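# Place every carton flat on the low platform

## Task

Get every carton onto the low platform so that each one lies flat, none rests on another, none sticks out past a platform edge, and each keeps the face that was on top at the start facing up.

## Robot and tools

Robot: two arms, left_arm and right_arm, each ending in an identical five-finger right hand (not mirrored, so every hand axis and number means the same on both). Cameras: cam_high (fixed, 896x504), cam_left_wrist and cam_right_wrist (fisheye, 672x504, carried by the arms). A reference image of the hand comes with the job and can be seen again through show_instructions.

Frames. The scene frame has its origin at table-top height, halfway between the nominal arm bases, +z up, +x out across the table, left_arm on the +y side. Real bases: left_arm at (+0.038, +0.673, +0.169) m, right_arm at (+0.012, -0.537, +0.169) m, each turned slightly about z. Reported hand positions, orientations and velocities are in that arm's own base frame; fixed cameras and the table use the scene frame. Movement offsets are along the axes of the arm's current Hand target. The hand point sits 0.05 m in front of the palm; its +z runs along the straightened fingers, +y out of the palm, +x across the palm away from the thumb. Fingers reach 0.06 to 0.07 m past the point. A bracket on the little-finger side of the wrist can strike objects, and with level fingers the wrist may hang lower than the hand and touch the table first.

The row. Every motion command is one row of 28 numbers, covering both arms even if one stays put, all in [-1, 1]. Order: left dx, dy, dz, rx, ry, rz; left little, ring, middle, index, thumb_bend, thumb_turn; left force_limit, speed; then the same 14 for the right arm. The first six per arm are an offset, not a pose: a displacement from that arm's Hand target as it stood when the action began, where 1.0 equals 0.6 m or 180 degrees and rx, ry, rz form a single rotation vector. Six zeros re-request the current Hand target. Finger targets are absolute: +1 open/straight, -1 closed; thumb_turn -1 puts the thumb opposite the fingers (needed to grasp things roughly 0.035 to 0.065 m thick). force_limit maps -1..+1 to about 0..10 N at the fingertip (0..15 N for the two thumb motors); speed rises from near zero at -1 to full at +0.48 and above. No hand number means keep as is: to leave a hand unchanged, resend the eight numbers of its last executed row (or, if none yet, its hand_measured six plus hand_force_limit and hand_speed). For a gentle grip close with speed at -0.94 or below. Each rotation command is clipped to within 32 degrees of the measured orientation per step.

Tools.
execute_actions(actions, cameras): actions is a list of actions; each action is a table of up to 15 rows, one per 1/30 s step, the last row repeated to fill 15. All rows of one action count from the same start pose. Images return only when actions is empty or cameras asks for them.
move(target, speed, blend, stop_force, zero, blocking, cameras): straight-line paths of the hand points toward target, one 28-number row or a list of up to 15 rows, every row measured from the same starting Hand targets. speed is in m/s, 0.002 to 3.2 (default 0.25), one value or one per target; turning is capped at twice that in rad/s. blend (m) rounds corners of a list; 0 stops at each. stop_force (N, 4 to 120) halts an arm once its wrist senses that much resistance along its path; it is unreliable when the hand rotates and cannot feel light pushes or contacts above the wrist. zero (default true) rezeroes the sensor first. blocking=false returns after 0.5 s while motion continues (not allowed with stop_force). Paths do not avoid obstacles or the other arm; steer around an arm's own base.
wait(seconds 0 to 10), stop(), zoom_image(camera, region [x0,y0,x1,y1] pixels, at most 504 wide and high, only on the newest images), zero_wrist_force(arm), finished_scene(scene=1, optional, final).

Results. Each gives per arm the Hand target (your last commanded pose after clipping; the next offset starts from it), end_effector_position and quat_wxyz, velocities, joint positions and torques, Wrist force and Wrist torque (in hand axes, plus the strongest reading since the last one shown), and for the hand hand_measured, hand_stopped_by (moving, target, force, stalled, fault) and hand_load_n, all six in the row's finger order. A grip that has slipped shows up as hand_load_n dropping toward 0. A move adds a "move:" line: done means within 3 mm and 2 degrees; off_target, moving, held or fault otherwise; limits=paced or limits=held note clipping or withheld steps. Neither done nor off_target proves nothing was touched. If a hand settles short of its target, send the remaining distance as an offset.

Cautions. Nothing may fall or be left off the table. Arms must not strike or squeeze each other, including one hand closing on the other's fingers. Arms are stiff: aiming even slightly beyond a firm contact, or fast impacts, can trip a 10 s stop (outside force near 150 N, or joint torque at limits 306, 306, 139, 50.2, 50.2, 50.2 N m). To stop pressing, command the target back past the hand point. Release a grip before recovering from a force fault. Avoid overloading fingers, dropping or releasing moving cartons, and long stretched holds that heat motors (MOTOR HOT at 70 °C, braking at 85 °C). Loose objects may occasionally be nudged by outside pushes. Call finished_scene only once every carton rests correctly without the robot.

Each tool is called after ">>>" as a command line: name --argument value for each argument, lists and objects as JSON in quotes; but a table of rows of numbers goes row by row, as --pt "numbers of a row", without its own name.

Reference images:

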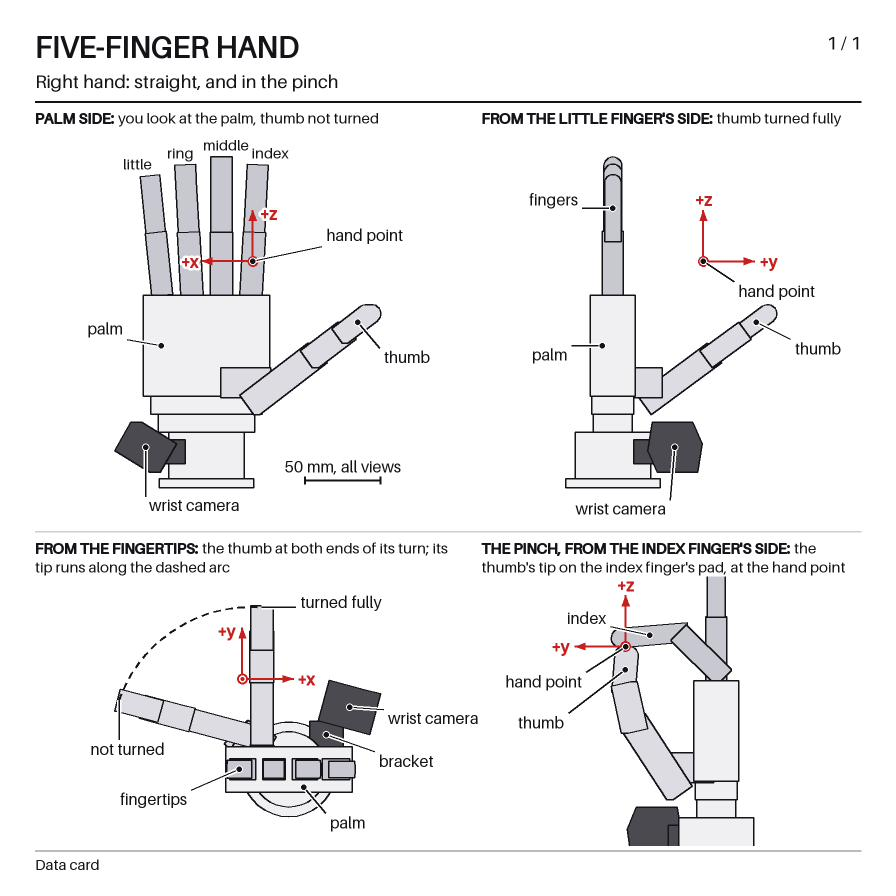

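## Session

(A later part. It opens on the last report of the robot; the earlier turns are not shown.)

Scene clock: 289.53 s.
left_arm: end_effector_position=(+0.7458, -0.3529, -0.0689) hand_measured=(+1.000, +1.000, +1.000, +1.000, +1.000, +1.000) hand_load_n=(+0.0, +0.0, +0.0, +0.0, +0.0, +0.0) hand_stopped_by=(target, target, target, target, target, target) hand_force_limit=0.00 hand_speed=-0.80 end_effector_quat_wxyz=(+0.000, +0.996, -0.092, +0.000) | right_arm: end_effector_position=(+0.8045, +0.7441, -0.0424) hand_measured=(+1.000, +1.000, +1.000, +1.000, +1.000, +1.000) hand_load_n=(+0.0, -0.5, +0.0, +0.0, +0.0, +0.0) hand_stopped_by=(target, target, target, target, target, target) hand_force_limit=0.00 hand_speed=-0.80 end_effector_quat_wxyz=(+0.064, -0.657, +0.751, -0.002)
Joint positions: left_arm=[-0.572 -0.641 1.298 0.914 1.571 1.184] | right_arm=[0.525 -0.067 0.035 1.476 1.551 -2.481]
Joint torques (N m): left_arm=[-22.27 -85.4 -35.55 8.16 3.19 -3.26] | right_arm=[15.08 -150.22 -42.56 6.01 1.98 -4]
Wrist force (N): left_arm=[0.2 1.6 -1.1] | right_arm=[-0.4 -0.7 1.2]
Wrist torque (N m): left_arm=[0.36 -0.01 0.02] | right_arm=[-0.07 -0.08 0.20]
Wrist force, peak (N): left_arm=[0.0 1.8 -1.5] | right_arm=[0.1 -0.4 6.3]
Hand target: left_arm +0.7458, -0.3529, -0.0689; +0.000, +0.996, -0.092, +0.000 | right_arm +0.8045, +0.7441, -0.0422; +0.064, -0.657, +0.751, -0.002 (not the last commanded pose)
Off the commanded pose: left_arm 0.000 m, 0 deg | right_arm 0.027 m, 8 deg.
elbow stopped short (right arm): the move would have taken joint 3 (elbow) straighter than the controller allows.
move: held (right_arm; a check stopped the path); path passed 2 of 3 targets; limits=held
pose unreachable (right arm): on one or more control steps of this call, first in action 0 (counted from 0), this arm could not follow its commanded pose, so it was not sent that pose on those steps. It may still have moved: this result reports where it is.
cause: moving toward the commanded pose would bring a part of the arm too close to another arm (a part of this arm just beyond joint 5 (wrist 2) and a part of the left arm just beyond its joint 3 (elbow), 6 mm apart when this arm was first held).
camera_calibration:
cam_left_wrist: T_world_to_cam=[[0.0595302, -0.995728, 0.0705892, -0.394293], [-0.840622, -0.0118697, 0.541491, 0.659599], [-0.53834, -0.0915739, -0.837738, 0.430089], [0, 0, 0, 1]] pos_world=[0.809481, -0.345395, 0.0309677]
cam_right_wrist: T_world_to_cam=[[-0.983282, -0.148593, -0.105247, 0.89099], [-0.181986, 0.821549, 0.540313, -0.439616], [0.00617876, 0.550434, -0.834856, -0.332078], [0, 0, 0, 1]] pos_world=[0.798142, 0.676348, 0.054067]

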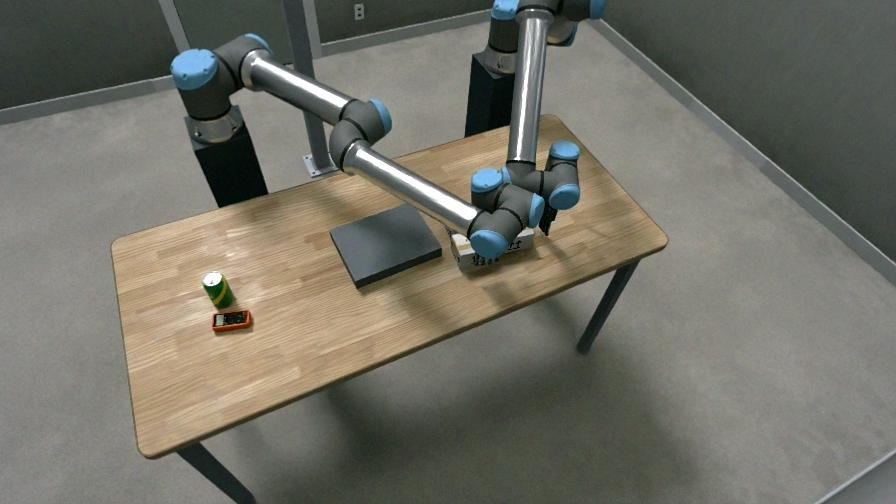

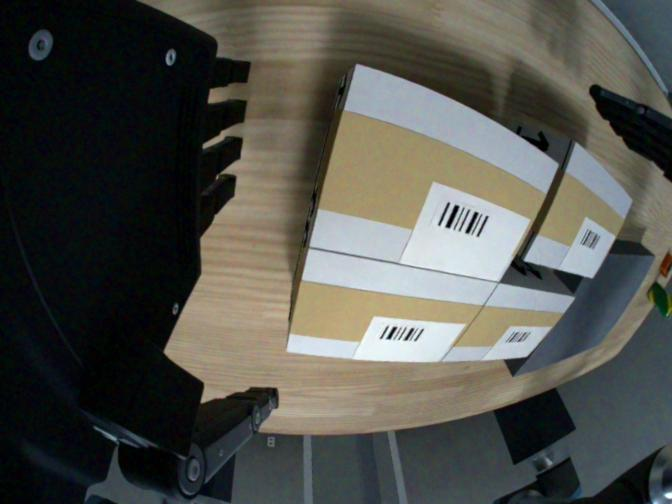

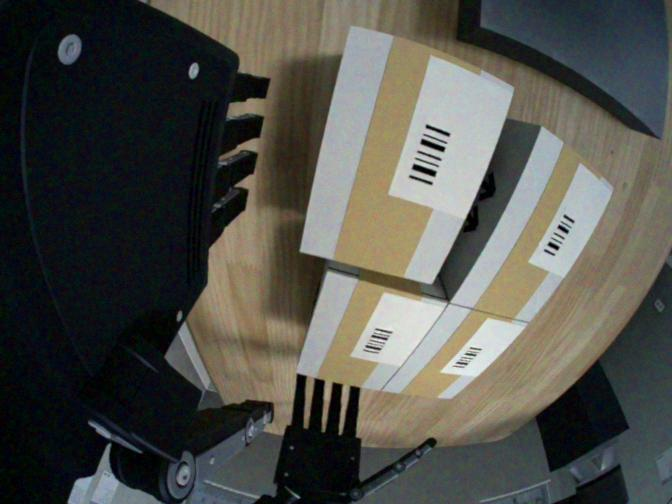

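>>> move --pt "0 -0.05 0 0 0 0 1 1 1 1 1 1 0 -0.8 -0.011 -0.0102 -0.1157 0 0 0 1 1 1 1 1 1 0 -0.8" --pt "0 -0.05 0 0 0 0 1 1 1 1 1 1 0 -0.8 0.2797 0.0193 -0.151 0.0009 0.0451 0.4896 1 1 1 1 1 1 0 -0.8" --speed '[0.15,0.3]' --blend '[0.02,0]' --cameras '["all"]'

Scene clock: 308.70 s.
left_arm: end_effector_position=(+0.7513, -0.3234, -0.0689) hand_measured=(+1.000, +1.000, +1.000, +1.000, +1.000, +1.000) hand_load_n=(+0.0, +0.0, +0.0, +0.0, +0.0, +0.0) hand_stopped_by=(target, target, target, target, target, target) hand_force_limit=0.00 hand_speed=-0.80 end_effector_quat_wxyz=(+0.000, +0.996, -0.092, +0.000) | right_arm: end_effector_position=(+0.7625, +0.5726, +0.0310) hand_measured=(+1.000, +1.000, +1.000, +1.000, +1.000, +1.000) hand_load_n=(+0.0, +0.0, +0.0, +0.0, +0.0, +0.0) hand_stopped_by=(target, target, target, target, target, target) hand_force_limit=0.00 hand_speed=-0.80 end_effector_quat_wxyz=(+0.001, +0.052, +0.999, +0.000)
Joint positions: left_arm=[-0.538 -0.648 1.311 0.907 1.571 1.218] | right_arm=[0.421 -0.662 1.133 1.099 1.571 -1.046]
Joint torques (N m): left_arm=[-22.7 -85.69 -36.29 7.7 3.3 -2.75] | right_arm=[17 -92.76 -39.87 7.21 2.45 1.21]
Wrist force (N): left_arm=[0.5 1.3 -0.9] | right_arm=[-0.4 -0.9 0.9]
Wrist torque (N m): left_arm=[0.28 -0.03 0.03] | right_arm=[-0.09 -0.11 0.20]
Wrist force, peak (N): left_arm=[0.1 2.6 -1.3] | right_arm=[-0.4 -0.6 3.1]
Hand target: left_arm +0.7513, -0.3234, -0.0689; +0.000, +0.996, -0.092, +0.000 | right_arm +0.7624, +0.5726, +0.0309; +0.001, +0.052, +0.999, +0.000
Off the commanded pose: left_arm 0.000 m, 0 deg | right_arm 0.000 m, 0 deg.
elbow stopped short (right arm): the move would have taken joint 3 (elbow) straighter than the controller allows.
move: done
camera_calibration:
cam_left_wrist: T_world_to_cam=[[0.0595302, -0.995728, 0.0705892, -0.36524], [-0.840622, -0.0118697, 0.541491, 0.664627], [-0.53834, -0.0915739, -0.837738, 0.435668], [0, 0, 0, 1]] pos_world=[0.814981, -0.315895, 0.0308677]
cam_right_wrist: T_world_to_cam=[[-0.182618, 0.983167, 0.00573815, -0.430031], [0.858351, 0.156583, 0.488585, -0.756854], [0.479462, 0.0941499, -0.872497, -0.274594], [0, 0, 0, 1]] pos_world=[0.702772, 0.567156, 0.132673]

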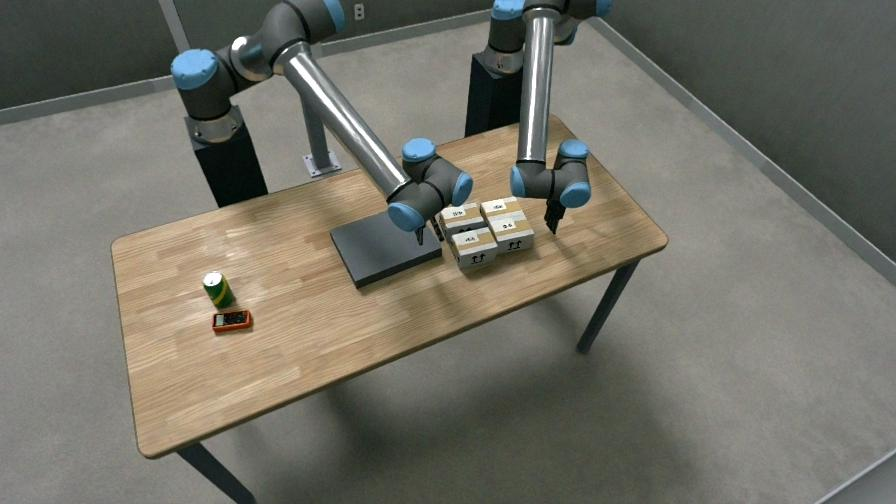

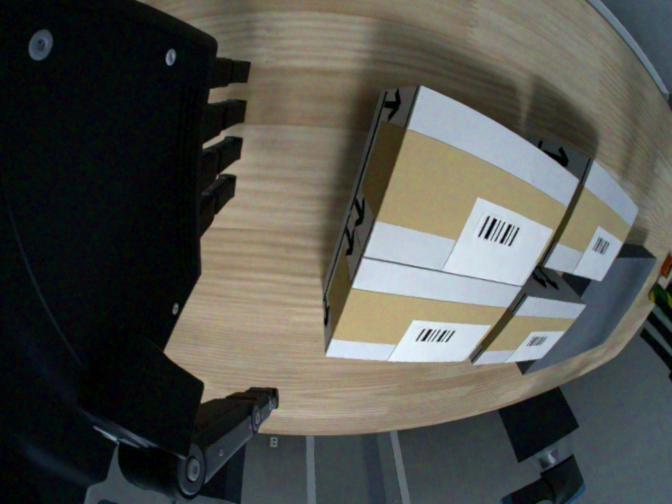

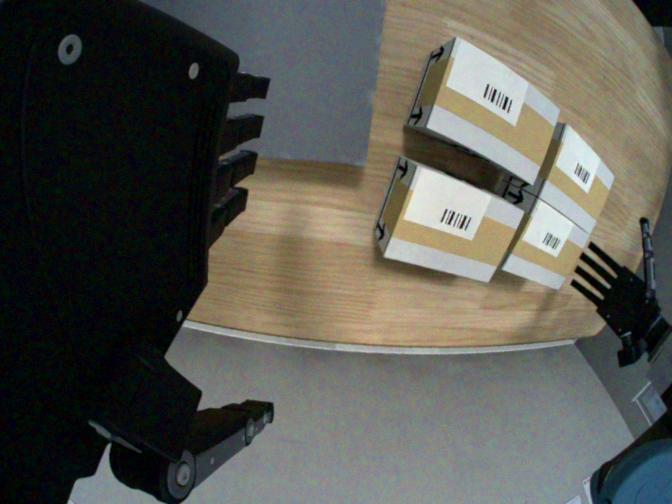

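>>> zoom_image --camera "cam_high" --region '[420, 180, 560, 280]'

>>> zoom_image --camera "cam_right_wrist" --region '[340, 0, 664, 310]'

Scaled by 3.600 from the camera's 896x504 image, which has a finer 1280x720 frame.

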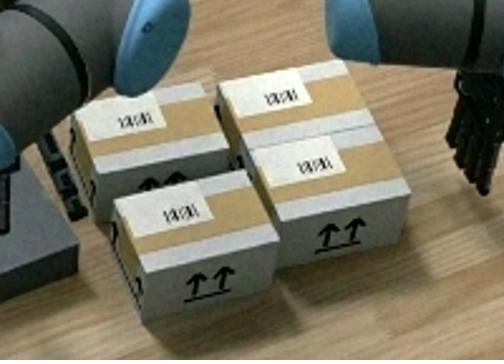

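Scaled by 1.556 from the camera's 672x504 image, which has a finer 960x720 frame.

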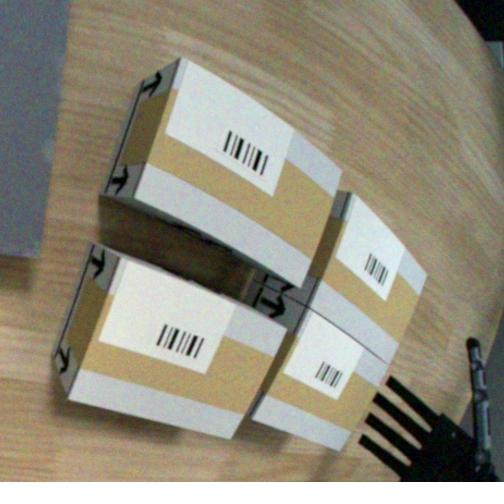

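>>> move --pt "0 0 -0.1333 0 0 0 1 1 1 1 1 1 0 -0.8 0 -0.1333 0 0 0 0 1 1 1 1 1 1 0 -0.8" --pt "0.135 0.3264 -0.1333 0 0 0.5 1 1 1 1 1 1 0 -0.8 0 -0.1333 0 0 0 0 1 1 1 1 1 1 0 -0.8" --speed '[0.2,0.3]' --blend '[0.02,0]' --cameras '["all"]'

Scene clock: 336.87 s.
left_arm: end_effector_position=(+0.7849, -0.4838, +0.0111) hand_measured=(+1.000, +1.000, +1.000, +1.000, +1.000, +1.000) hand_load_n=(+0.0, +0.0, +0.0, +0.0, -0.5, +0.0) hand_stopped_by=(target, target, target, target, target, target) hand_force_limit=0.00 hand_speed=-0.80 end_effector_quat_wxyz=(+0.000, +0.765, -0.644, +0.001) | right_arm: end_effector_position=(+0.7541, +0.4931, +0.0308) hand_measured=(+1.000, +1.000, +1.000, +1.000, +1.000, +1.000) hand_load_n=(+0.0, +0.0, +0.0, +0.0, +0.0, +0.0) hand_stopped_by=(target, target, target, target, target, target) hand_force_limit=0.00 hand_speed=-0.80 end_effector_quat_wxyz=(+0.001, +0.052, +0.999, +0.000)
Joint positions: left_arm=[-0.713 -0.464 0.778 1.256 1.571 2.257] | right_arm=[0.338 -0.741 1.286 1.025 1.571 -1.129]
Joint torques (N m): left_arm=[14.9 -128.65 -29.31 1.32 -1.48 -3.39] | right_arm=[-7.15 -87.58 -26.3 7.44 -1.68 3.91]
Wrist force (N): left_arm=[0.3 1.7 -0.9] | right_arm=[-0.7 -1.0 1.1]
Wrist torque (N m): left_arm=[0.35 -0.06 0.27] | right_arm=[-0.11 -0.08 -0.01]
Wrist force, peak (N): left_arm=[6.6 3.0 0.2] | right_arm=[-0.8 -2.8 1.2]
Hand target: left_arm +0.7850, -0.4837, +0.0111; +0.000, +0.765, -0.644, +0.001 (not the last commanded pose) | right_arm +0.7541, +0.4931, +0.0308; +0.001, +0.052, +0.999, +0.000
Off the commanded pose: left_arm 0.048 m, 20 deg | right_arm 0.000 m, 0 deg.
move: held (left_arm; a check stopped the path); path passed 1 of 2 targets; limits=held
pose unreachable (left arm): on one or more control steps of this call, first in action 0 (counted from 0), this arm could not follow its commanded pose, so it was not sent that pose on those steps. It may still have moved: this result reports where it is.
cause: moving toward the commanded pose would bring a part of the arm too close to another arm (a part of this arm just beyond joint 3 (elbow) and a part of the right arm just beyond its joint 4 (wrist 1), 12 mm apart when this arm was first held).
camera_calibration:
cam_left_wrist: T_world_to_cam=[[-0.912337, -0.403547, 0.0692101, 0.516813], [-0.30568, 0.783792, 0.540582, 0.612659], [-0.272397, 0.472037, -0.838439, 0.570035], [0, 0, 0, 1]] pos_world=[0.814061, -0.540716, 0.110979]
cam_right_wrist: T_world_to_cam=[[-0.182441, 0.983201, 0.00565343, -0.353513], [0.858493, 0.156492, 0.488365, -0.737259], [0.479276, 0.0939512, -0.872621, -0.262975], [0, 0, 0, 1]] pos_world=[0.694474, 0.487656, 0.132572]

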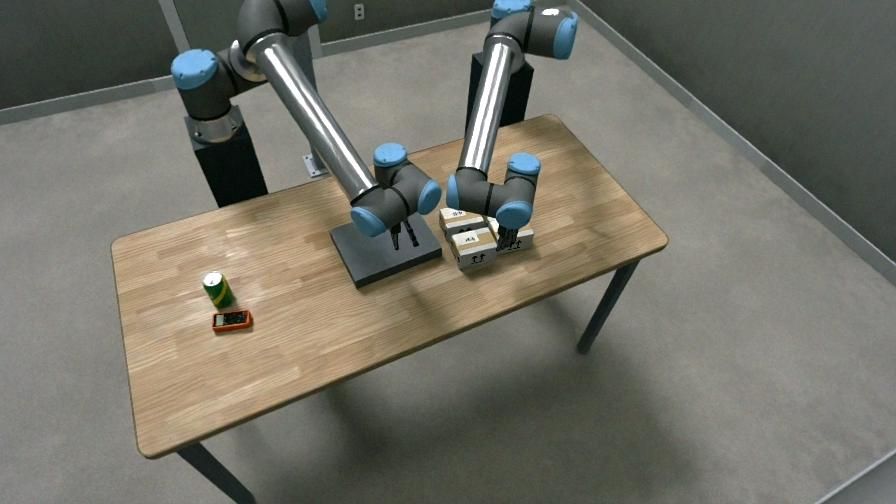

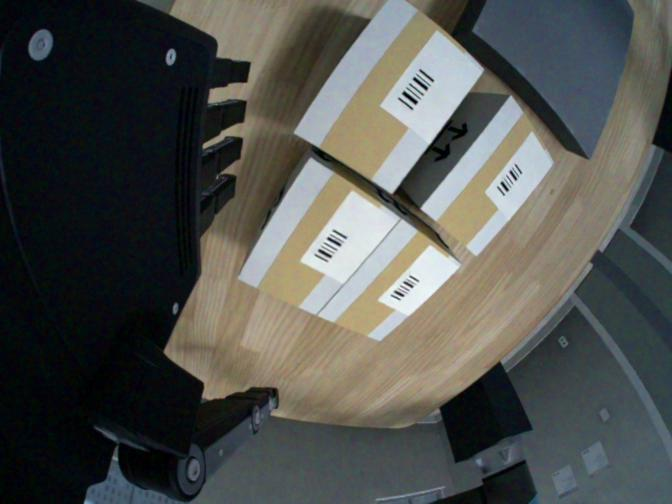

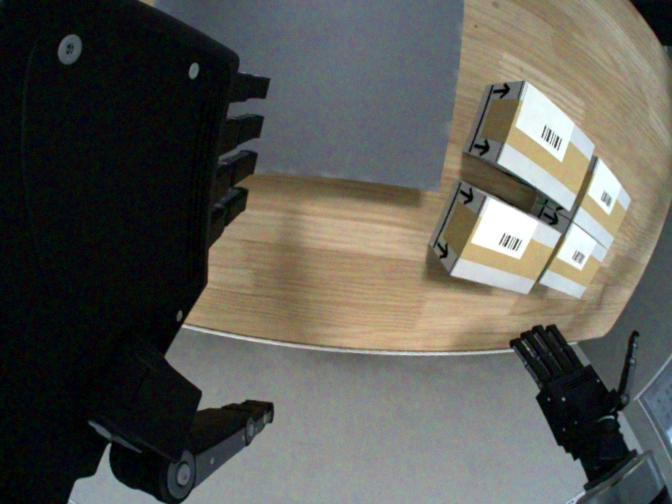

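>>> move --pt "0 0 0 0 0 0 1 1 1 1 1 1 0 -0.8 0.2927 -0.2966 -0.0833 0 0 0 1 1 1 1 1 1 0 -0.8" --speed '[0.3]' --cameras '[]'

>>> move --pt "0.08 -0.0041 0 0 0 0.1133 1 1 1 1 1 1 0 -0.8 0 0 0 0 0 0 1 1 1 1 1 1 0 -0.8" --speed '[0.2]' --cameras '["cam_high","cam_left_wrist"]'

>>> zoom_image --camera "cam_high" --region '[420, 180, 560, 280]'

Scene clock: 352.30 s.
left_arm: end_effector_position=(+0.7850, -0.4837, +0.0111) hand_measured=(+1.000, +1.000, +1.000, +1.000, +1.000, +1.000) hand_load_n=(+0.0, +0.0, +0.0, +0.0, +0.0, +0.0) hand_stopped_by=(target, target, target, target, target, target) hand_force_limit=0.00 hand_speed=-0.80 end_effector_quat_wxyz=(+0.000, +0.765, -0.644, +0.001) | right_arm: end_effector_position=(+0.5611, +0.3343, +0.0806) hand_measured=(+1.000, +1.000, +1.000, +1.000, +1.000, +1.000) hand_load_n=(+0.0, +0.0, +0.0, +0.0, +0.0, +0.0) hand_stopped_by=(target, target, target, target, target, target) hand_force_limit=0.00 hand_speed=-0.80 end_effector_quat_wxyz=(+0.001, +0.052, +0.999, +0.000)
Joint positions: left_arm=[-0.712 -0.464 0.778 1.256 1.571 2.257] | right_arm=[0.189 -1.124 1.864 0.829 1.571 -1.278]
Joint torques (N m): left_arm=[17.88 -127.69 -29.45 1.11 1.95 -2.98] | right_arm=[2.43 -82.1 -20.55 7.41 -0.34 3.88]
Wrist force (N): left_arm=[0.3 2.0 -0.4] | right_arm=[-0.7 -0.9 1.2]
Wrist torque (N m): left_arm=[0.37 -0.07 0.27] | right_arm=[-0.11 -0.06 0.00]
Wrist force, peak (N): left_arm=[0.5 2.0 -0.4] | right_arm=[1.2 -2.9 0.7]
Hand target: left_arm +0.7850, -0.4837, +0.0111; +0.000, +0.765, -0.644, +0.001 | right_arm +0.5610, +0.3343, +0.0806; +0.001, +0.052, +0.999, +0.000
Off the commanded pose: left_arm 0.000 m, 0 deg | right_arm 0.000 m, 0 deg.
move: done
No camera images: "cameras" was empty.

Scene clock: 353.67 s.
left_arm: end_effector_position=(+0.7955, -0.5307, +0.0111) hand_measured=(+1.000, +1.000, +1.000, +1.000, +1.000, +1.000) hand_load_n=(+0.0, +0.0, +0.0, +0.0, +0.0, +0.0) hand_stopped_by=(target, target, target, target, target, target) hand_force_limit=0.00 hand_speed=-0.80 end_effector_quat_wxyz=(+0.000, -0.639, +0.769, -0.001) | right_arm: end_effector_position=(+0.5610, +0.3343, +0.0806) hand_measured=(+1.000, +1.000, +1.000, +1.000, +1.000, +1.000) hand_load_n=(+0.0, +0.0, +0.0, +0.0, +0.0, +0.0) hand_stopped_by=(target, target, target, target, target, target) hand_force_limit=0.00 hand_speed=-0.80 end_effector_quat_wxyz=(+0.001, +0.052, +0.999, +0.000)
Joint positions: left_arm=[-0.764 -0.373 0.594 1.348 1.571 2.561] | right_arm=[0.189 -1.124 1.865 0.829 1.571 -1.278]
Joint torques (N m): left_arm=[18.56 -132.67 -34.73 1.41 1.86 0.49] | right_arm=[-1.79 -89.45 -19.96 7.51 1.71 3.87]
Wrist force (N): left_arm=[0.2 0.7 -0.9] | right_arm=[-0.7 -1.0 1.5]
Wrist torque (N m): left_arm=[0.16 0.07 0.23] | right_arm=[-0.13 -0.08 -0.01]
Wrist force, peak (N): left_arm=[0.2 1.9 -0.9] | right_arm=[-0.9 -0.8 1.5]
Hand target: left_arm +0.7956, -0.5305, +0.0112; +0.000, -0.639, +0.769, -0.001 | right_arm +0.5610, +0.3343, +0.0806; +0.001, +0.052, +0.999, +0.000
Off the commanded pose: left_arm 0.000 m, 0 deg | right_arm 0.000 m, 0 deg.
move: done
camera_calibration:
cam_left_wrist: T_world_to_cam=[[-0.995795, -0.0604592, 0.0688217, 0.75597], [-0.0136729, 0.840954, 0.540934, 0.450621], [-0.0905802, 0.537718, -0.838245, 0.485253], [0, 0, 0, 1]] pos_world=[0.802907, -0.594176, 0.110978]
Images, in order (width x height): cam_high 896x504, cam_left_wrist 672x504.

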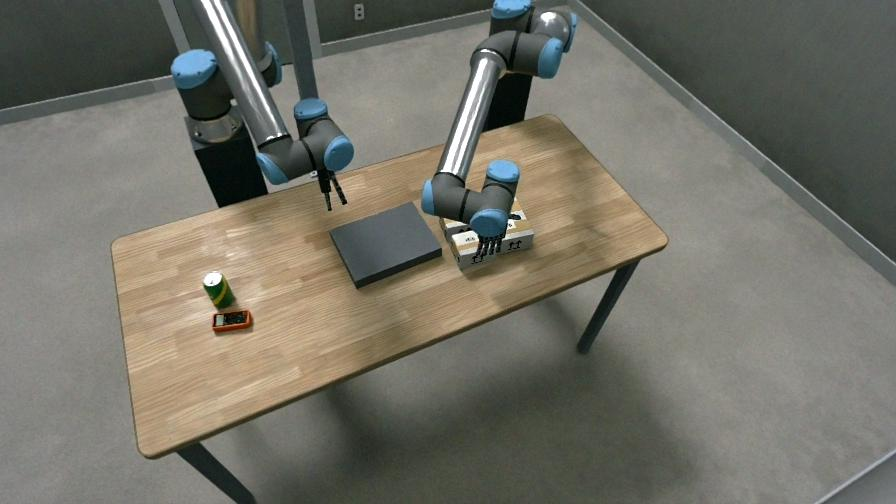

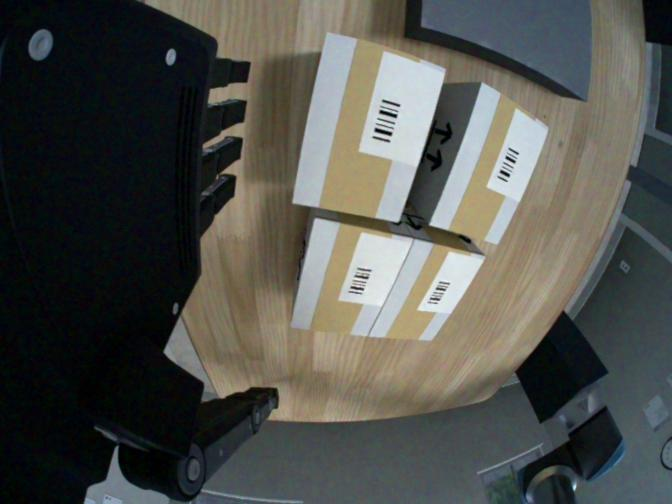

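Scaled by 3.600 from the camera's 896x504 image, which has a finer 1280x720 frame.

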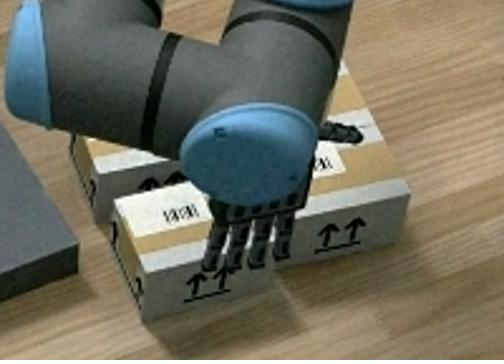

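>>> move --target '[0.0173,0,0.1417,0,0,0,1,1,1,1,1,1,0,-0.8,0,0,0,0,0,0,1,1,1,1,1,1,0,-0.8]' --speed 0.1 --stop_force 10 --cameras '["cam_left_wrist"]'

>>> move --target '[0,0.095,0,0,0,0,1,1,1,1,1,1,0,-0.8,0,0,0,0,0,0,1,1,1,1,1,1,0,-0.8]' --speed 0.03 --stop_force 12 --cameras '["cam_high","cam_left_wrist"]'

>>> zoom_image --camera "cam_high" --region '[420, 180, 560, 280]'

Scene clock: 373.67 s.
left_arm: end_effector_position=(+0.7938, -0.5408, -0.0738) hand_measured=(+1.000, +1.000, +1.000, +1.000, +1.000, +1.000) hand_load_n=(+0.0, +0.0, +0.0, +0.0, +0.0, +0.0) hand_stopped_by=(target, target, target, target, target, target) hand_force_limit=0.00 hand_speed=-0.80 end_effector_quat_wxyz=(+0.000, -0.639, +0.769, -0.001) | right_arm: end_effector_position=(+0.5610, +0.3343, +0.0806) hand_measured=(+1.000, +1.000, +1.000, +1.000, +1.000, +1.000) hand_load_n=(-0.5, +0.0, +0.0, +0.0, +0.0, +0.0) hand_stopped_by=(target, target, target, target, target, target) hand_force_limit=0.00 hand_speed=-0.80 end_effector_quat_wxyz=(+0.001, +0.052, +0.999, +0.000)
Joint positions: left_arm=[-0.772 -0.297 0.593 1.274 1.571 2.553] | right_arm=[0.189 -1.124 1.865 0.829 1.571 -1.278]
Joint torques (N m): left_arm=[16.83 -133.22 -29.36 8.16 -0.72 1.9] | right_arm=[-7.44 -89.73 -20.28 7.42 1.69 3.88]
Wrist force (N): left_arm=[0.5 1.2 -0.7] | right_arm=[-0.7 -1.0 1.2]
Wrist torque (N m): left_arm=[0.25 -0.01 0.28] | right_arm=[-0.13 -0.06 -0.01]
Wrist force, peak (N): left_arm=[0.2 1.0 -2.3] | right_arm=[-0.6 -1.1 1.7]
Hand target: left_arm +0.7938, -0.5408, -0.0738; +0.000, -0.639, +0.769, -0.001 | right_arm +0.5610, +0.3343, +0.0806; +0.001, +0.052, +0.999, +0.000
Off the commanded pose: left_arm 0.000 m, 0 deg | right_arm 0.000 m, 0 deg.
move: done
camera_calibration:
cam_left_wrist: T_world_to_cam=[[-0.995794, -0.0605292, 0.0687828, 0.759561], [-0.0137727, 0.841069, 0.540752, 0.505256], [-0.0905824, 0.53753, -0.838365, 0.419318], [0, 0, 0, 1]] pos_world=[0.801308, -0.604375, 0.0260788]
Images, in order (width x height): cam_left_wrist 672x504.

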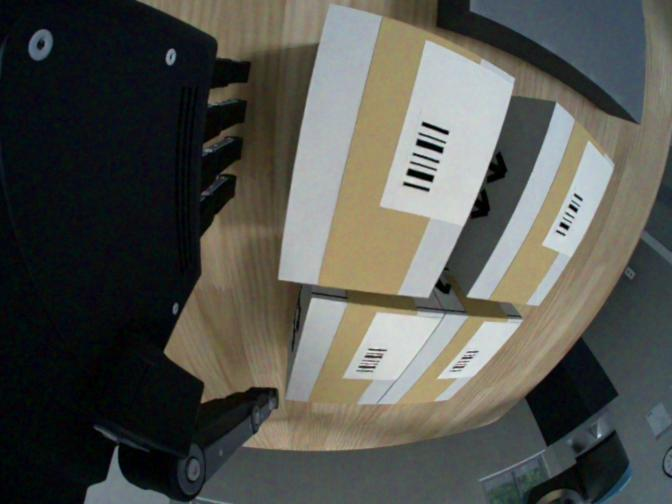

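Scene clock: 376.83 s.
left_arm: end_effector_position=(+0.7378, -0.5304, -0.0739) hand_measured=(+1.000, +1.000, +1.000, +1.000, +1.000, +1.000) hand_load_n=(+0.0, +0.0, +0.0, +0.0, +0.0, +0.0) hand_stopped_by=(target, target, target, target, target, target) hand_force_limit=0.00 hand_speed=-0.80 end_effector_quat_wxyz=(+0.000, -0.639, +0.769, -0.001) | right_arm: end_effector_position=(+0.5610, +0.3343, +0.0806) hand_measured=(+1.000, +1.000, +1.000, +1.000, +1.000, +1.000) hand_load_n=(+0.0, +0.0, +0.0, +0.0, +0.0, +0.0) hand_stopped_by=(target, target, target, target, target, target) hand_force_limit=0.00 hand_speed=-0.80 end_effector_quat_wxyz=(+0.001, +0.052, +0.999, +0.000)
Joint positions: left_arm=[-0.805 -0.419 0.846 1.143 1.571 2.52] | right_arm=[0.189 -1.124 1.865 0.829 1.571 -1.278]
Joint torques (N m): left_arm=[14.71 -100.17 -40.59 8.03 -2.07 2.03] | right_arm=[-6.34 -89.04 -20.79 7.26 1.78 3.92]
Wrist force (N): left_arm=[0.2 1.1 -1.0] | right_arm=[-0.9 -1.0 1.3]
Wrist torque (N m): left_arm=[0.26 0.09 0.22] | right_arm=[-0.14 -0.05 -0.02]
Wrist force, peak (N): left_arm=[0.8 1.5 -0.7] | right_arm=[-0.8 -1.1 1.7]
Hand target: left_arm +0.7378, -0.5304, -0.0739; +0.000, -0.639, +0.769, -0.001 | right_arm +0.5610, +0.3343, +0.0806; +0.001, +0.052, +0.999, +0.000
Off the commanded pose: left_arm 0.000 m, 0 deg | right_arm 0.000 m, 0 deg.
move: done
camera_calibration:
cam_left_wrist: T_world_to_cam=[[-0.995794, -0.0605292, 0.0687828, 0.704334], [-0.0137727, 0.841069, 0.540752, 0.49579], [-0.0905824, 0.53753, -0.838365, 0.408562], [0, 0, 0, 1]] pos_world=[0.745208, -0.593975, 0.0259788]
Images, in order (width x height): cam_high 896x504, cam_left_wrist 672x504.

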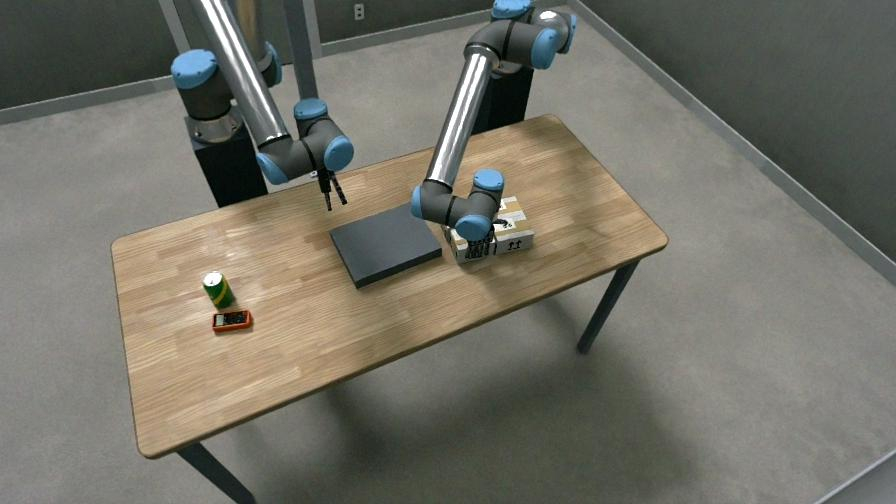

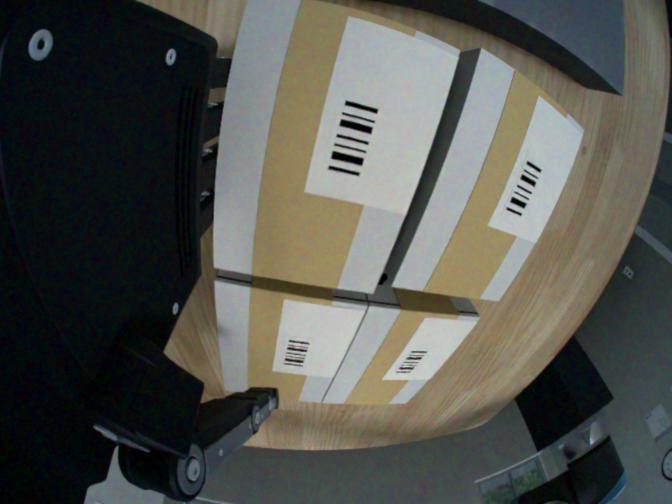

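Scaled by 3.600 from the camera's 896x504 image, which has a finer 1280x720 frame.

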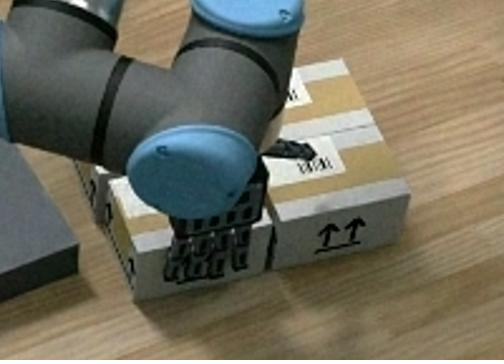

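>>> move --pt "0 -0.05 0 0 0 0 1 1 1 1 1 1 0 -0.8 0 0 0 0 0 0 1 1 1 1 1 1 0 -0.8" --pt "0 -0.05 -0.1417 0 0 0 1 1 1 1 1 1 0 -0.8 0 0 0 0 0 0 1 1 1 1 1 1 0 -0.8" --pt "-0.26 0.0402 -0.1417 0 0 -0.5 1 1 1 1 1 1 0 -0.8 0 0 0 0 0 0 1 1 1 1 1 1 0 -0.8" --pt "-0.26 0.0402 -0.01 0 0 -0.5 1 1 1 1 1 1 0 -0.8 0 0 0 0 0 0 1 1 1 1 1 1 0 -0.8" --speed '[0.1,0.2,0.4,0.1]' --blend '[0.005,0.02,0.01,0]' --cameras '["cam_high"]'

>>> zoom_image --camera "cam_high" --region '[420, 180, 560, 280]'

Scene clock: 399.77 s.
left_arm: end_effector_position=(+0.7425, -0.3726, -0.0682) hand_measured=(+1.000, +1.000, +1.000, +1.000, +1.000, +1.000) hand_load_n=(+0.0, +0.0, -0.5, +0.0, +0.0, +0.0) hand_stopped_by=(target, target, target, target, target, target) hand_force_limit=0.00 hand_speed=-0.80 end_effector_quat_wxyz=(+0.000, +0.996, -0.092, +0.001) | right_arm: end_effector_position=(+0.5610, +0.3343, +0.0806) hand_measured=(+1.000, +1.000, +1.000, +1.000, +1.000, +1.000) hand_load_n=(+0.0, +0.0, +0.0, +0.0, +0.0, +0.0) hand_stopped_by=(target, target, target, target, target, target) hand_force_limit=0.00 hand_speed=-0.80 end_effector_quat_wxyz=(+0.001, +0.052, +0.999, +0.000)
Joint positions: left_arm=[-0.594 -0.637 1.287 0.919 1.571 1.16] | right_arm=[0.189 -1.124 1.865 0.829 1.571 -1.278]
Joint torques (N m): left_arm=[-23.02 -112.4 -35.74 7.78 -3.47 -2.82] | right_arm=[-6.28 -88.84 -21.05 7.26 1.46 3.77]
Wrist force (N): left_arm=[0.3 1.5 -1.4] | right_arm=[-0.4 -0.7 1.5]
Wrist torque (N m): left_arm=[0.38 -0.02 -0.09] | right_arm=[-0.09 -0.12 0.02]
Wrist force, peak (N): left_arm=[1.6 1.4 -2.5] | right_arm=[-1.2 -0.9 1.6]
Hand target: left_arm +0.7425, -0.3727, -0.0680; +0.000, +0.996, -0.092, +0.001 | right_arm +0.5610, +0.3343, +0.0806; +0.001, +0.052, +0.999, +0.000
Off the commanded pose: left_arm 0.000 m, 0 deg | right_arm 0.000 m, 0 deg.
move: done
Images, in order (width x height): cam_high 896x504.

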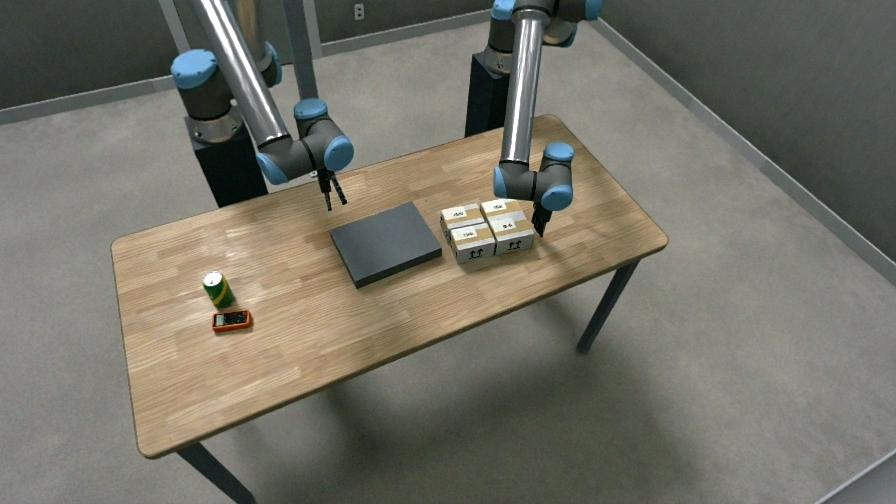

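Scaled by 3.600 from the camera's 896x504 image, which has a finer 1280x720 frame.

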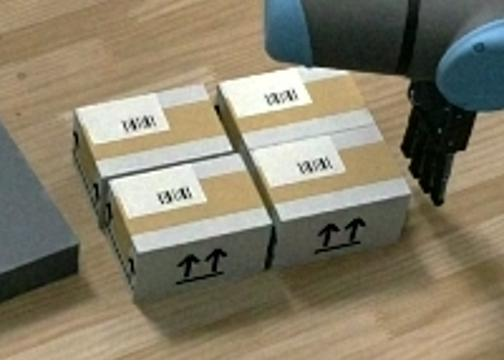

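>>> move --pt "0 0 0 0 0 0 1 1 1 1 1 1 0 -0.8 -0.3132 0.5953 0.0827 0 0 0 1 1 1 1 1 1 0 -0.8" --pt "0 0 0 0 0 0 1 1 1 1 1 1 0 -0.8 -0.3132 0.5953 0.2493 0 0 0 1 1 1 1 1 1 0 -0.8" --speed '[0.3,0.1]' --cameras '["all"]'

>>> zoom_image --camera "cam_left_wrist" --region '[180, 0, 504, 243]'

>>> zoom_image --camera "cam_right_wrist" --region '[180, 0, 504, 243]'

>>> zoom_image --camera "cam_high" --region '[420, 180, 560, 280]'

Scene clock: 413.60 s.
left_arm: end_effector_position=(+0.7425, -0.3727, -0.0680) hand_measured=(+1.000, +1.000, +1.000, +1.000, +1.000, +1.000) hand_load_n=(+0.0, +0.0, +0.0, +0.0, +0.0, +0.0) hand_stopped_by=(target, target, target, target, target, target) hand_force_limit=0.00 hand_speed=-0.80 end_effector_quat_wxyz=(+0.000, +0.996, -0.092, +0.001) | right_arm: end_effector_position=(+0.7850, +0.6700, -0.0689) hand_measured=(+1.000, +1.000, +1.000, +1.000, +1.000, +1.000) hand_load_n=(+0.0, +0.0, +0.0, +0.0, +0.0, +0.0) hand_stopped_by=(target, target, target, target, target, target) hand_force_limit=0.00 hand_speed=-0.80 end_effector_quat_wxyz=(+0.000, +0.052, +0.999, +0.000)
Joint positions: left_arm=[-0.594 -0.637 1.287 0.919 1.571 1.16] | right_arm=[0.506 -0.44 0.881 1.13 1.571 -0.961]
Joint torques (N m): left_arm=[-18.93 -113.03 -36.08 7.83 -0.96 -2.38] | right_arm=[-5.89 -141.45 -43.94 7.75 -0.15 -3.77]
Wrist force (N): left_arm=[0.2 1.4 -1.1] | right_arm=[-0.8 -1.1 1.4]
Wrist torque (N m): left_arm=[0.34 -0.01 -0.10] | right_arm=[-0.15 -0.06 0.07]
Wrist force, peak (N): left_arm=[0.3 1.6 -1.5] | right_arm=[0.5 -3.5 1.2]
Hand target: left_arm +0.7425, -0.3727, -0.0680; +0.000, +0.996, -0.092, +0.001 | right_arm +0.7850, +0.6701, -0.0687; +0.001, +0.052, +0.999, +0.000
Off the commanded pose: left_arm 0.000 m, 0 deg | right_arm 0.000 m, 0 deg.
move: done
camera_calibration:
cam_left_wrist: T_world_to_cam=[[0.0604331, -0.995637, 0.071093, -0.414376], [-0.841217, -0.0124622, 0.540553, 0.656307], [-0.537309, -0.092472, -0.838301, 0.426079], [0, 0, 0, 1]] pos_world=[0.806075, -0.364988, 0.0318722]
cam_right_wrist: T_world_to_cam=[[-0.182472, 0.983195, 0.00554479, -0.521211], [0.85855, 0.156585, 0.488234, -0.74283], [0.479161, 0.0938493, -0.872695, -0.381339], [0, 0, 0, 1]] pos_world=[0.725374, 0.664557, 0.0327719]

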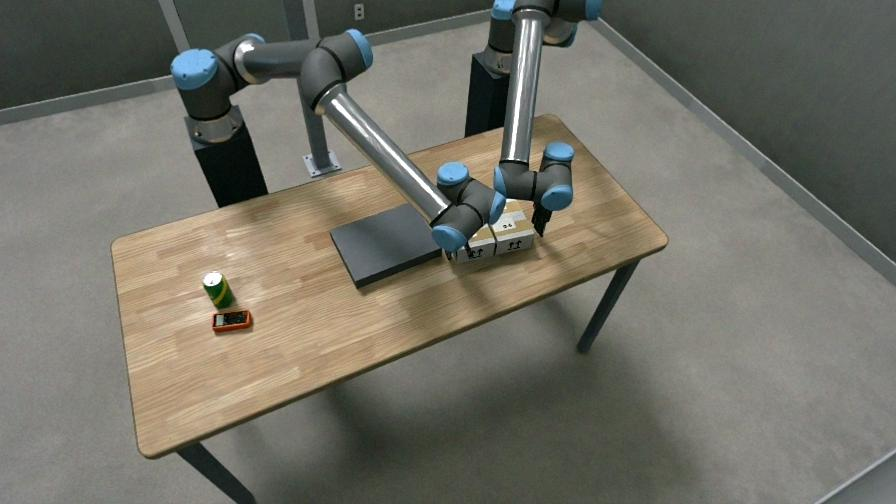

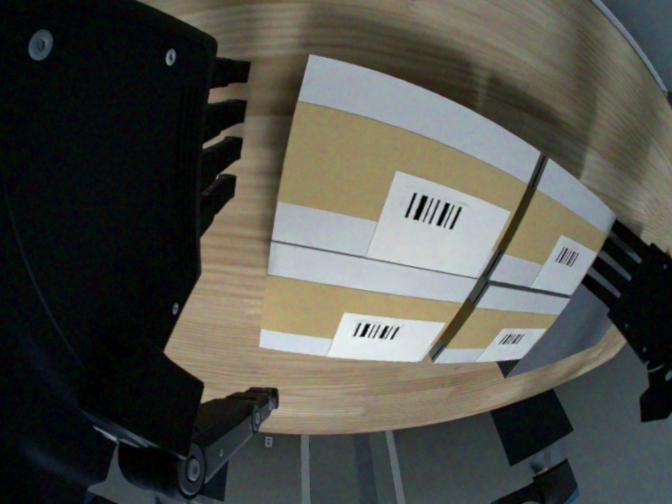

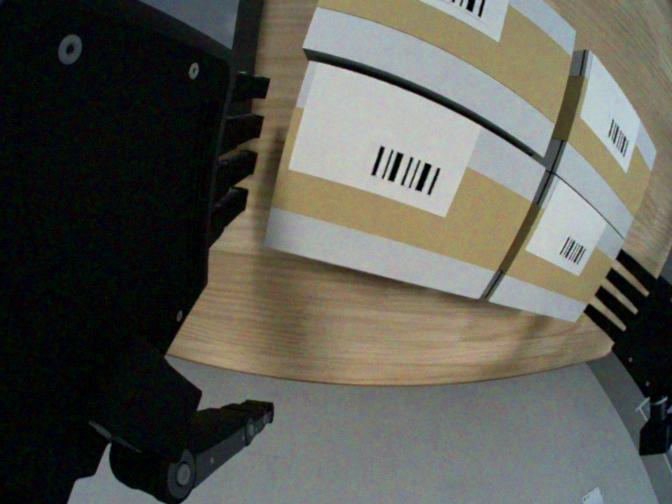

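Scaled by 1.556 from the camera's 672x504 image, which has a finer 960x720 frame.

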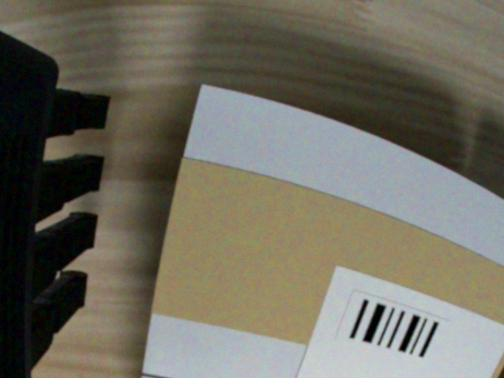

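Scaled by 1.556 from the camera's 672x504 image, which has a finer 960x720 frame.

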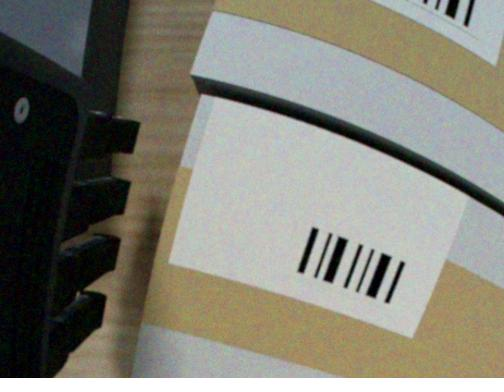

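Scaled by 3.600 from the camera's 896x504 image, which has a finer 1280x720 frame.

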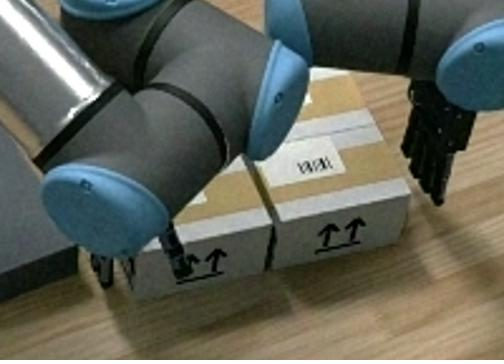

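>>> move --target '[0,0.0283,0,0,0,0,1,1,1,1,1,1,0,-0.8,0,0.02,0,0,0,0,1,1,1,1,1,1,0,-0.8]' --speed 0.05 --stop_force 6 --cameras '["cam_left_wrist","cam_right_wrist"]'

>>> zoom_image --camera "cam_left_wrist" --region '[180, 0, 504, 243]'

>>> zoom_image --camera "cam_right_wrist" --region '[180, 0, 504, 243]'

Scene clock: 434.13 s.
left_arm: end_effector_position=(+0.7424, -0.3736, -0.0679) hand_measured=(+1.000, +1.000, +1.000, +1.000, +1.000, +1.000) hand_load_n=(+0.0, +0.0, +0.0, +0.0, +0.0, +0.0) hand_stopped_by=(target, target, target, target, target, target) hand_force_limit=0.00 hand_speed=-0.80 end_effector_quat_wxyz=(+0.000, +0.996, -0.092, +0.001) | right_arm: end_effector_position=(+0.7851, +0.6703, -0.0685) hand_measured=(+1.000, +1.000, +1.000, +1.000, +1.000, +1.000) hand_load_n=(+0.0, +0.0, +0.0, +0.0, +0.0, +0.0) hand_stopped_by=(target, target, target, target, target, target) hand_force_limit=0.00 hand_speed=-0.80 end_effector_quat_wxyz=(+0.001, +0.052, +0.999, +0.000)
Joint positions: left_arm=[-0.595 -0.637 1.286 0.92 1.571 1.159] | right_arm=[0.506 -0.441 0.88 1.13 1.571 -0.961]
Joint torques (N m): left_arm=[-0.17 -102.51 -27.4 6.48 0.4 -0.69] | right_arm=[8.91 -129.77 -28.99 5.77 -0.37 -0.36]
Wrist force (N): left_arm=[0.1 1.3 -1.1] | right_arm=[-0.7 -1.0 1.1]
Wrist torque (N m): left_arm=[0.32 0.00 0.18] | right_arm=[-0.11 -0.06 0.08]
Wrist force, peak (N): left_arm=[0.0 2.7 -1.0] | right_arm=[-1.0 -1.2 1.5]
Hand target: left_arm +0.7424, -0.3735, -0.0679; +0.000, +0.996, -0.092, +0.001 (not the last commanded pose) | right_arm +0.7851, +0.6702, -0.0686; +0.001, +0.052, +0.999, +0.000 (not the last commanded pose)
Off the commanded pose: left_arm 0.016 m, 0 deg | right_arm 0.012 m, 0 deg.
move: held (left_arm, right_arm; a check stopped the path); limits=held
pose unreachable (left arm): on one or more control steps of this call, first in action 0 (counted from 0), this arm could not follow its commanded pose, so it was not sent that pose on those steps. It may still have moved: this result reports where it is.
cause: moving toward the commanded pose would bring a part of the arm too close to another arm (a part of this arm just beyond joint 3 (elbow) and a part of the right arm just beyond its joint 4 (wrist 1), at the place that arm was heading or pushing toward when its own hold began).
pose unreachable (right arm): on one or more control steps of this call, first in action 0 (counted from 0), this arm could not follow its commanded pose, so it was not sent that pose on those steps. It may still have moved: this result reports where it is.
cause: moving toward the commanded pose would bring a part of the arm too close to another arm (a part of this arm just beyond joint 4 (wrist 1) and a part of the left arm just beyond its joint 3 (elbow), along the way the arms are being sent, or toward where that arm still pushes).
camera_calibration:
cam_left_wrist: T_world_to_cam=[[0.0604833, -0.995628, 0.071185, -0.415306], [-0.841263, -0.0124625, 0.540483, 0.656112], [-0.537233, -0.0925755, -0.838338, 0.425874], [0, 0, 0, 1]] pos_world=[0.805875, -0.365888, 0.0319724]
cam_right_wrist: T_world_to_cam=[[-0.182487, 0.983192, 0.005699, -0.521382], [0.858376, 0.156488, 0.488571, -0.742962], [0.479467, 0.0940498, -0.872506, -0.381417], [0, 0, 0, 1]] pos_world=[0.725473, 0.664756, 0.0331725]
Images, in order (width x height): cam_left_wrist 672x504, cam_right_wrist 672x504.

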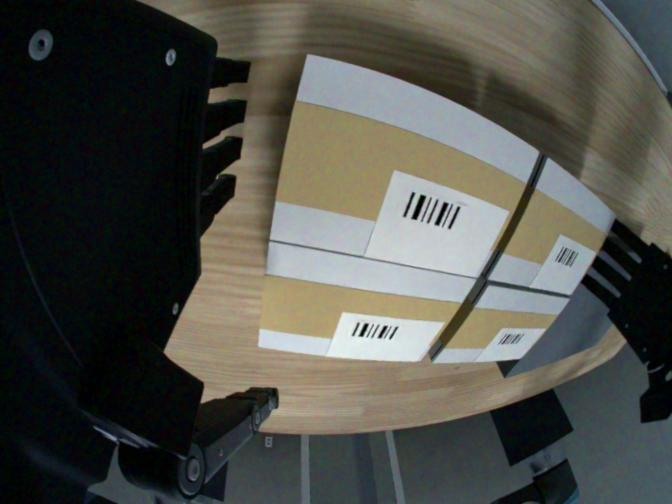

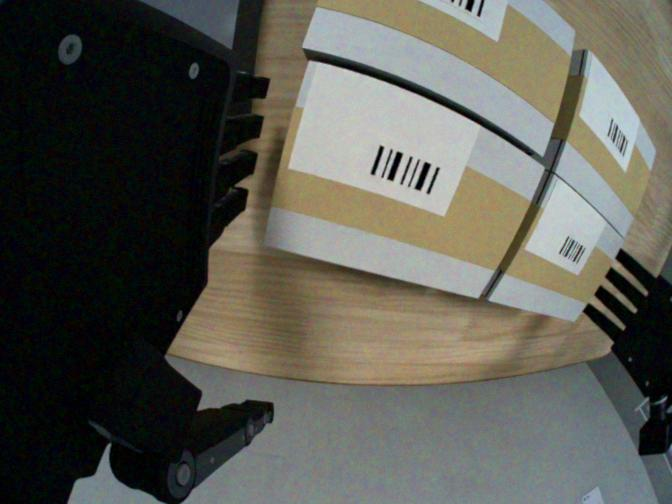

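Scaled by 1.556 from the camera's 672x504 image, which has a finer 960x720 frame.

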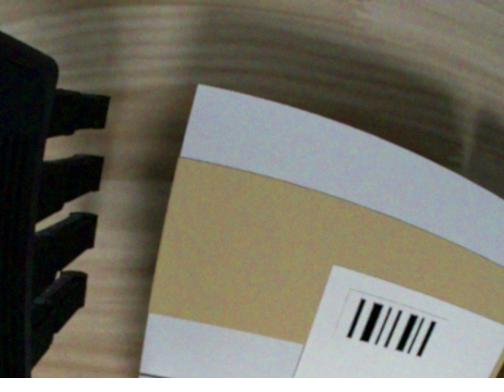

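Scaled by 1.556 from the camera's 672x504 image, which has a finer 960x720 frame.

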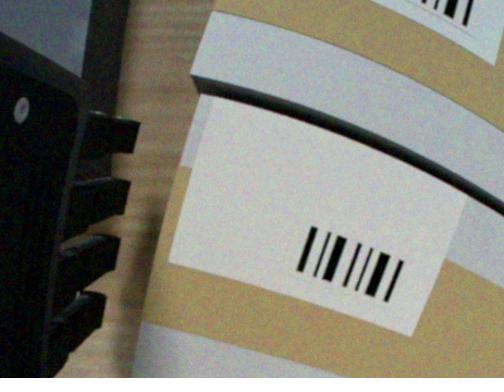

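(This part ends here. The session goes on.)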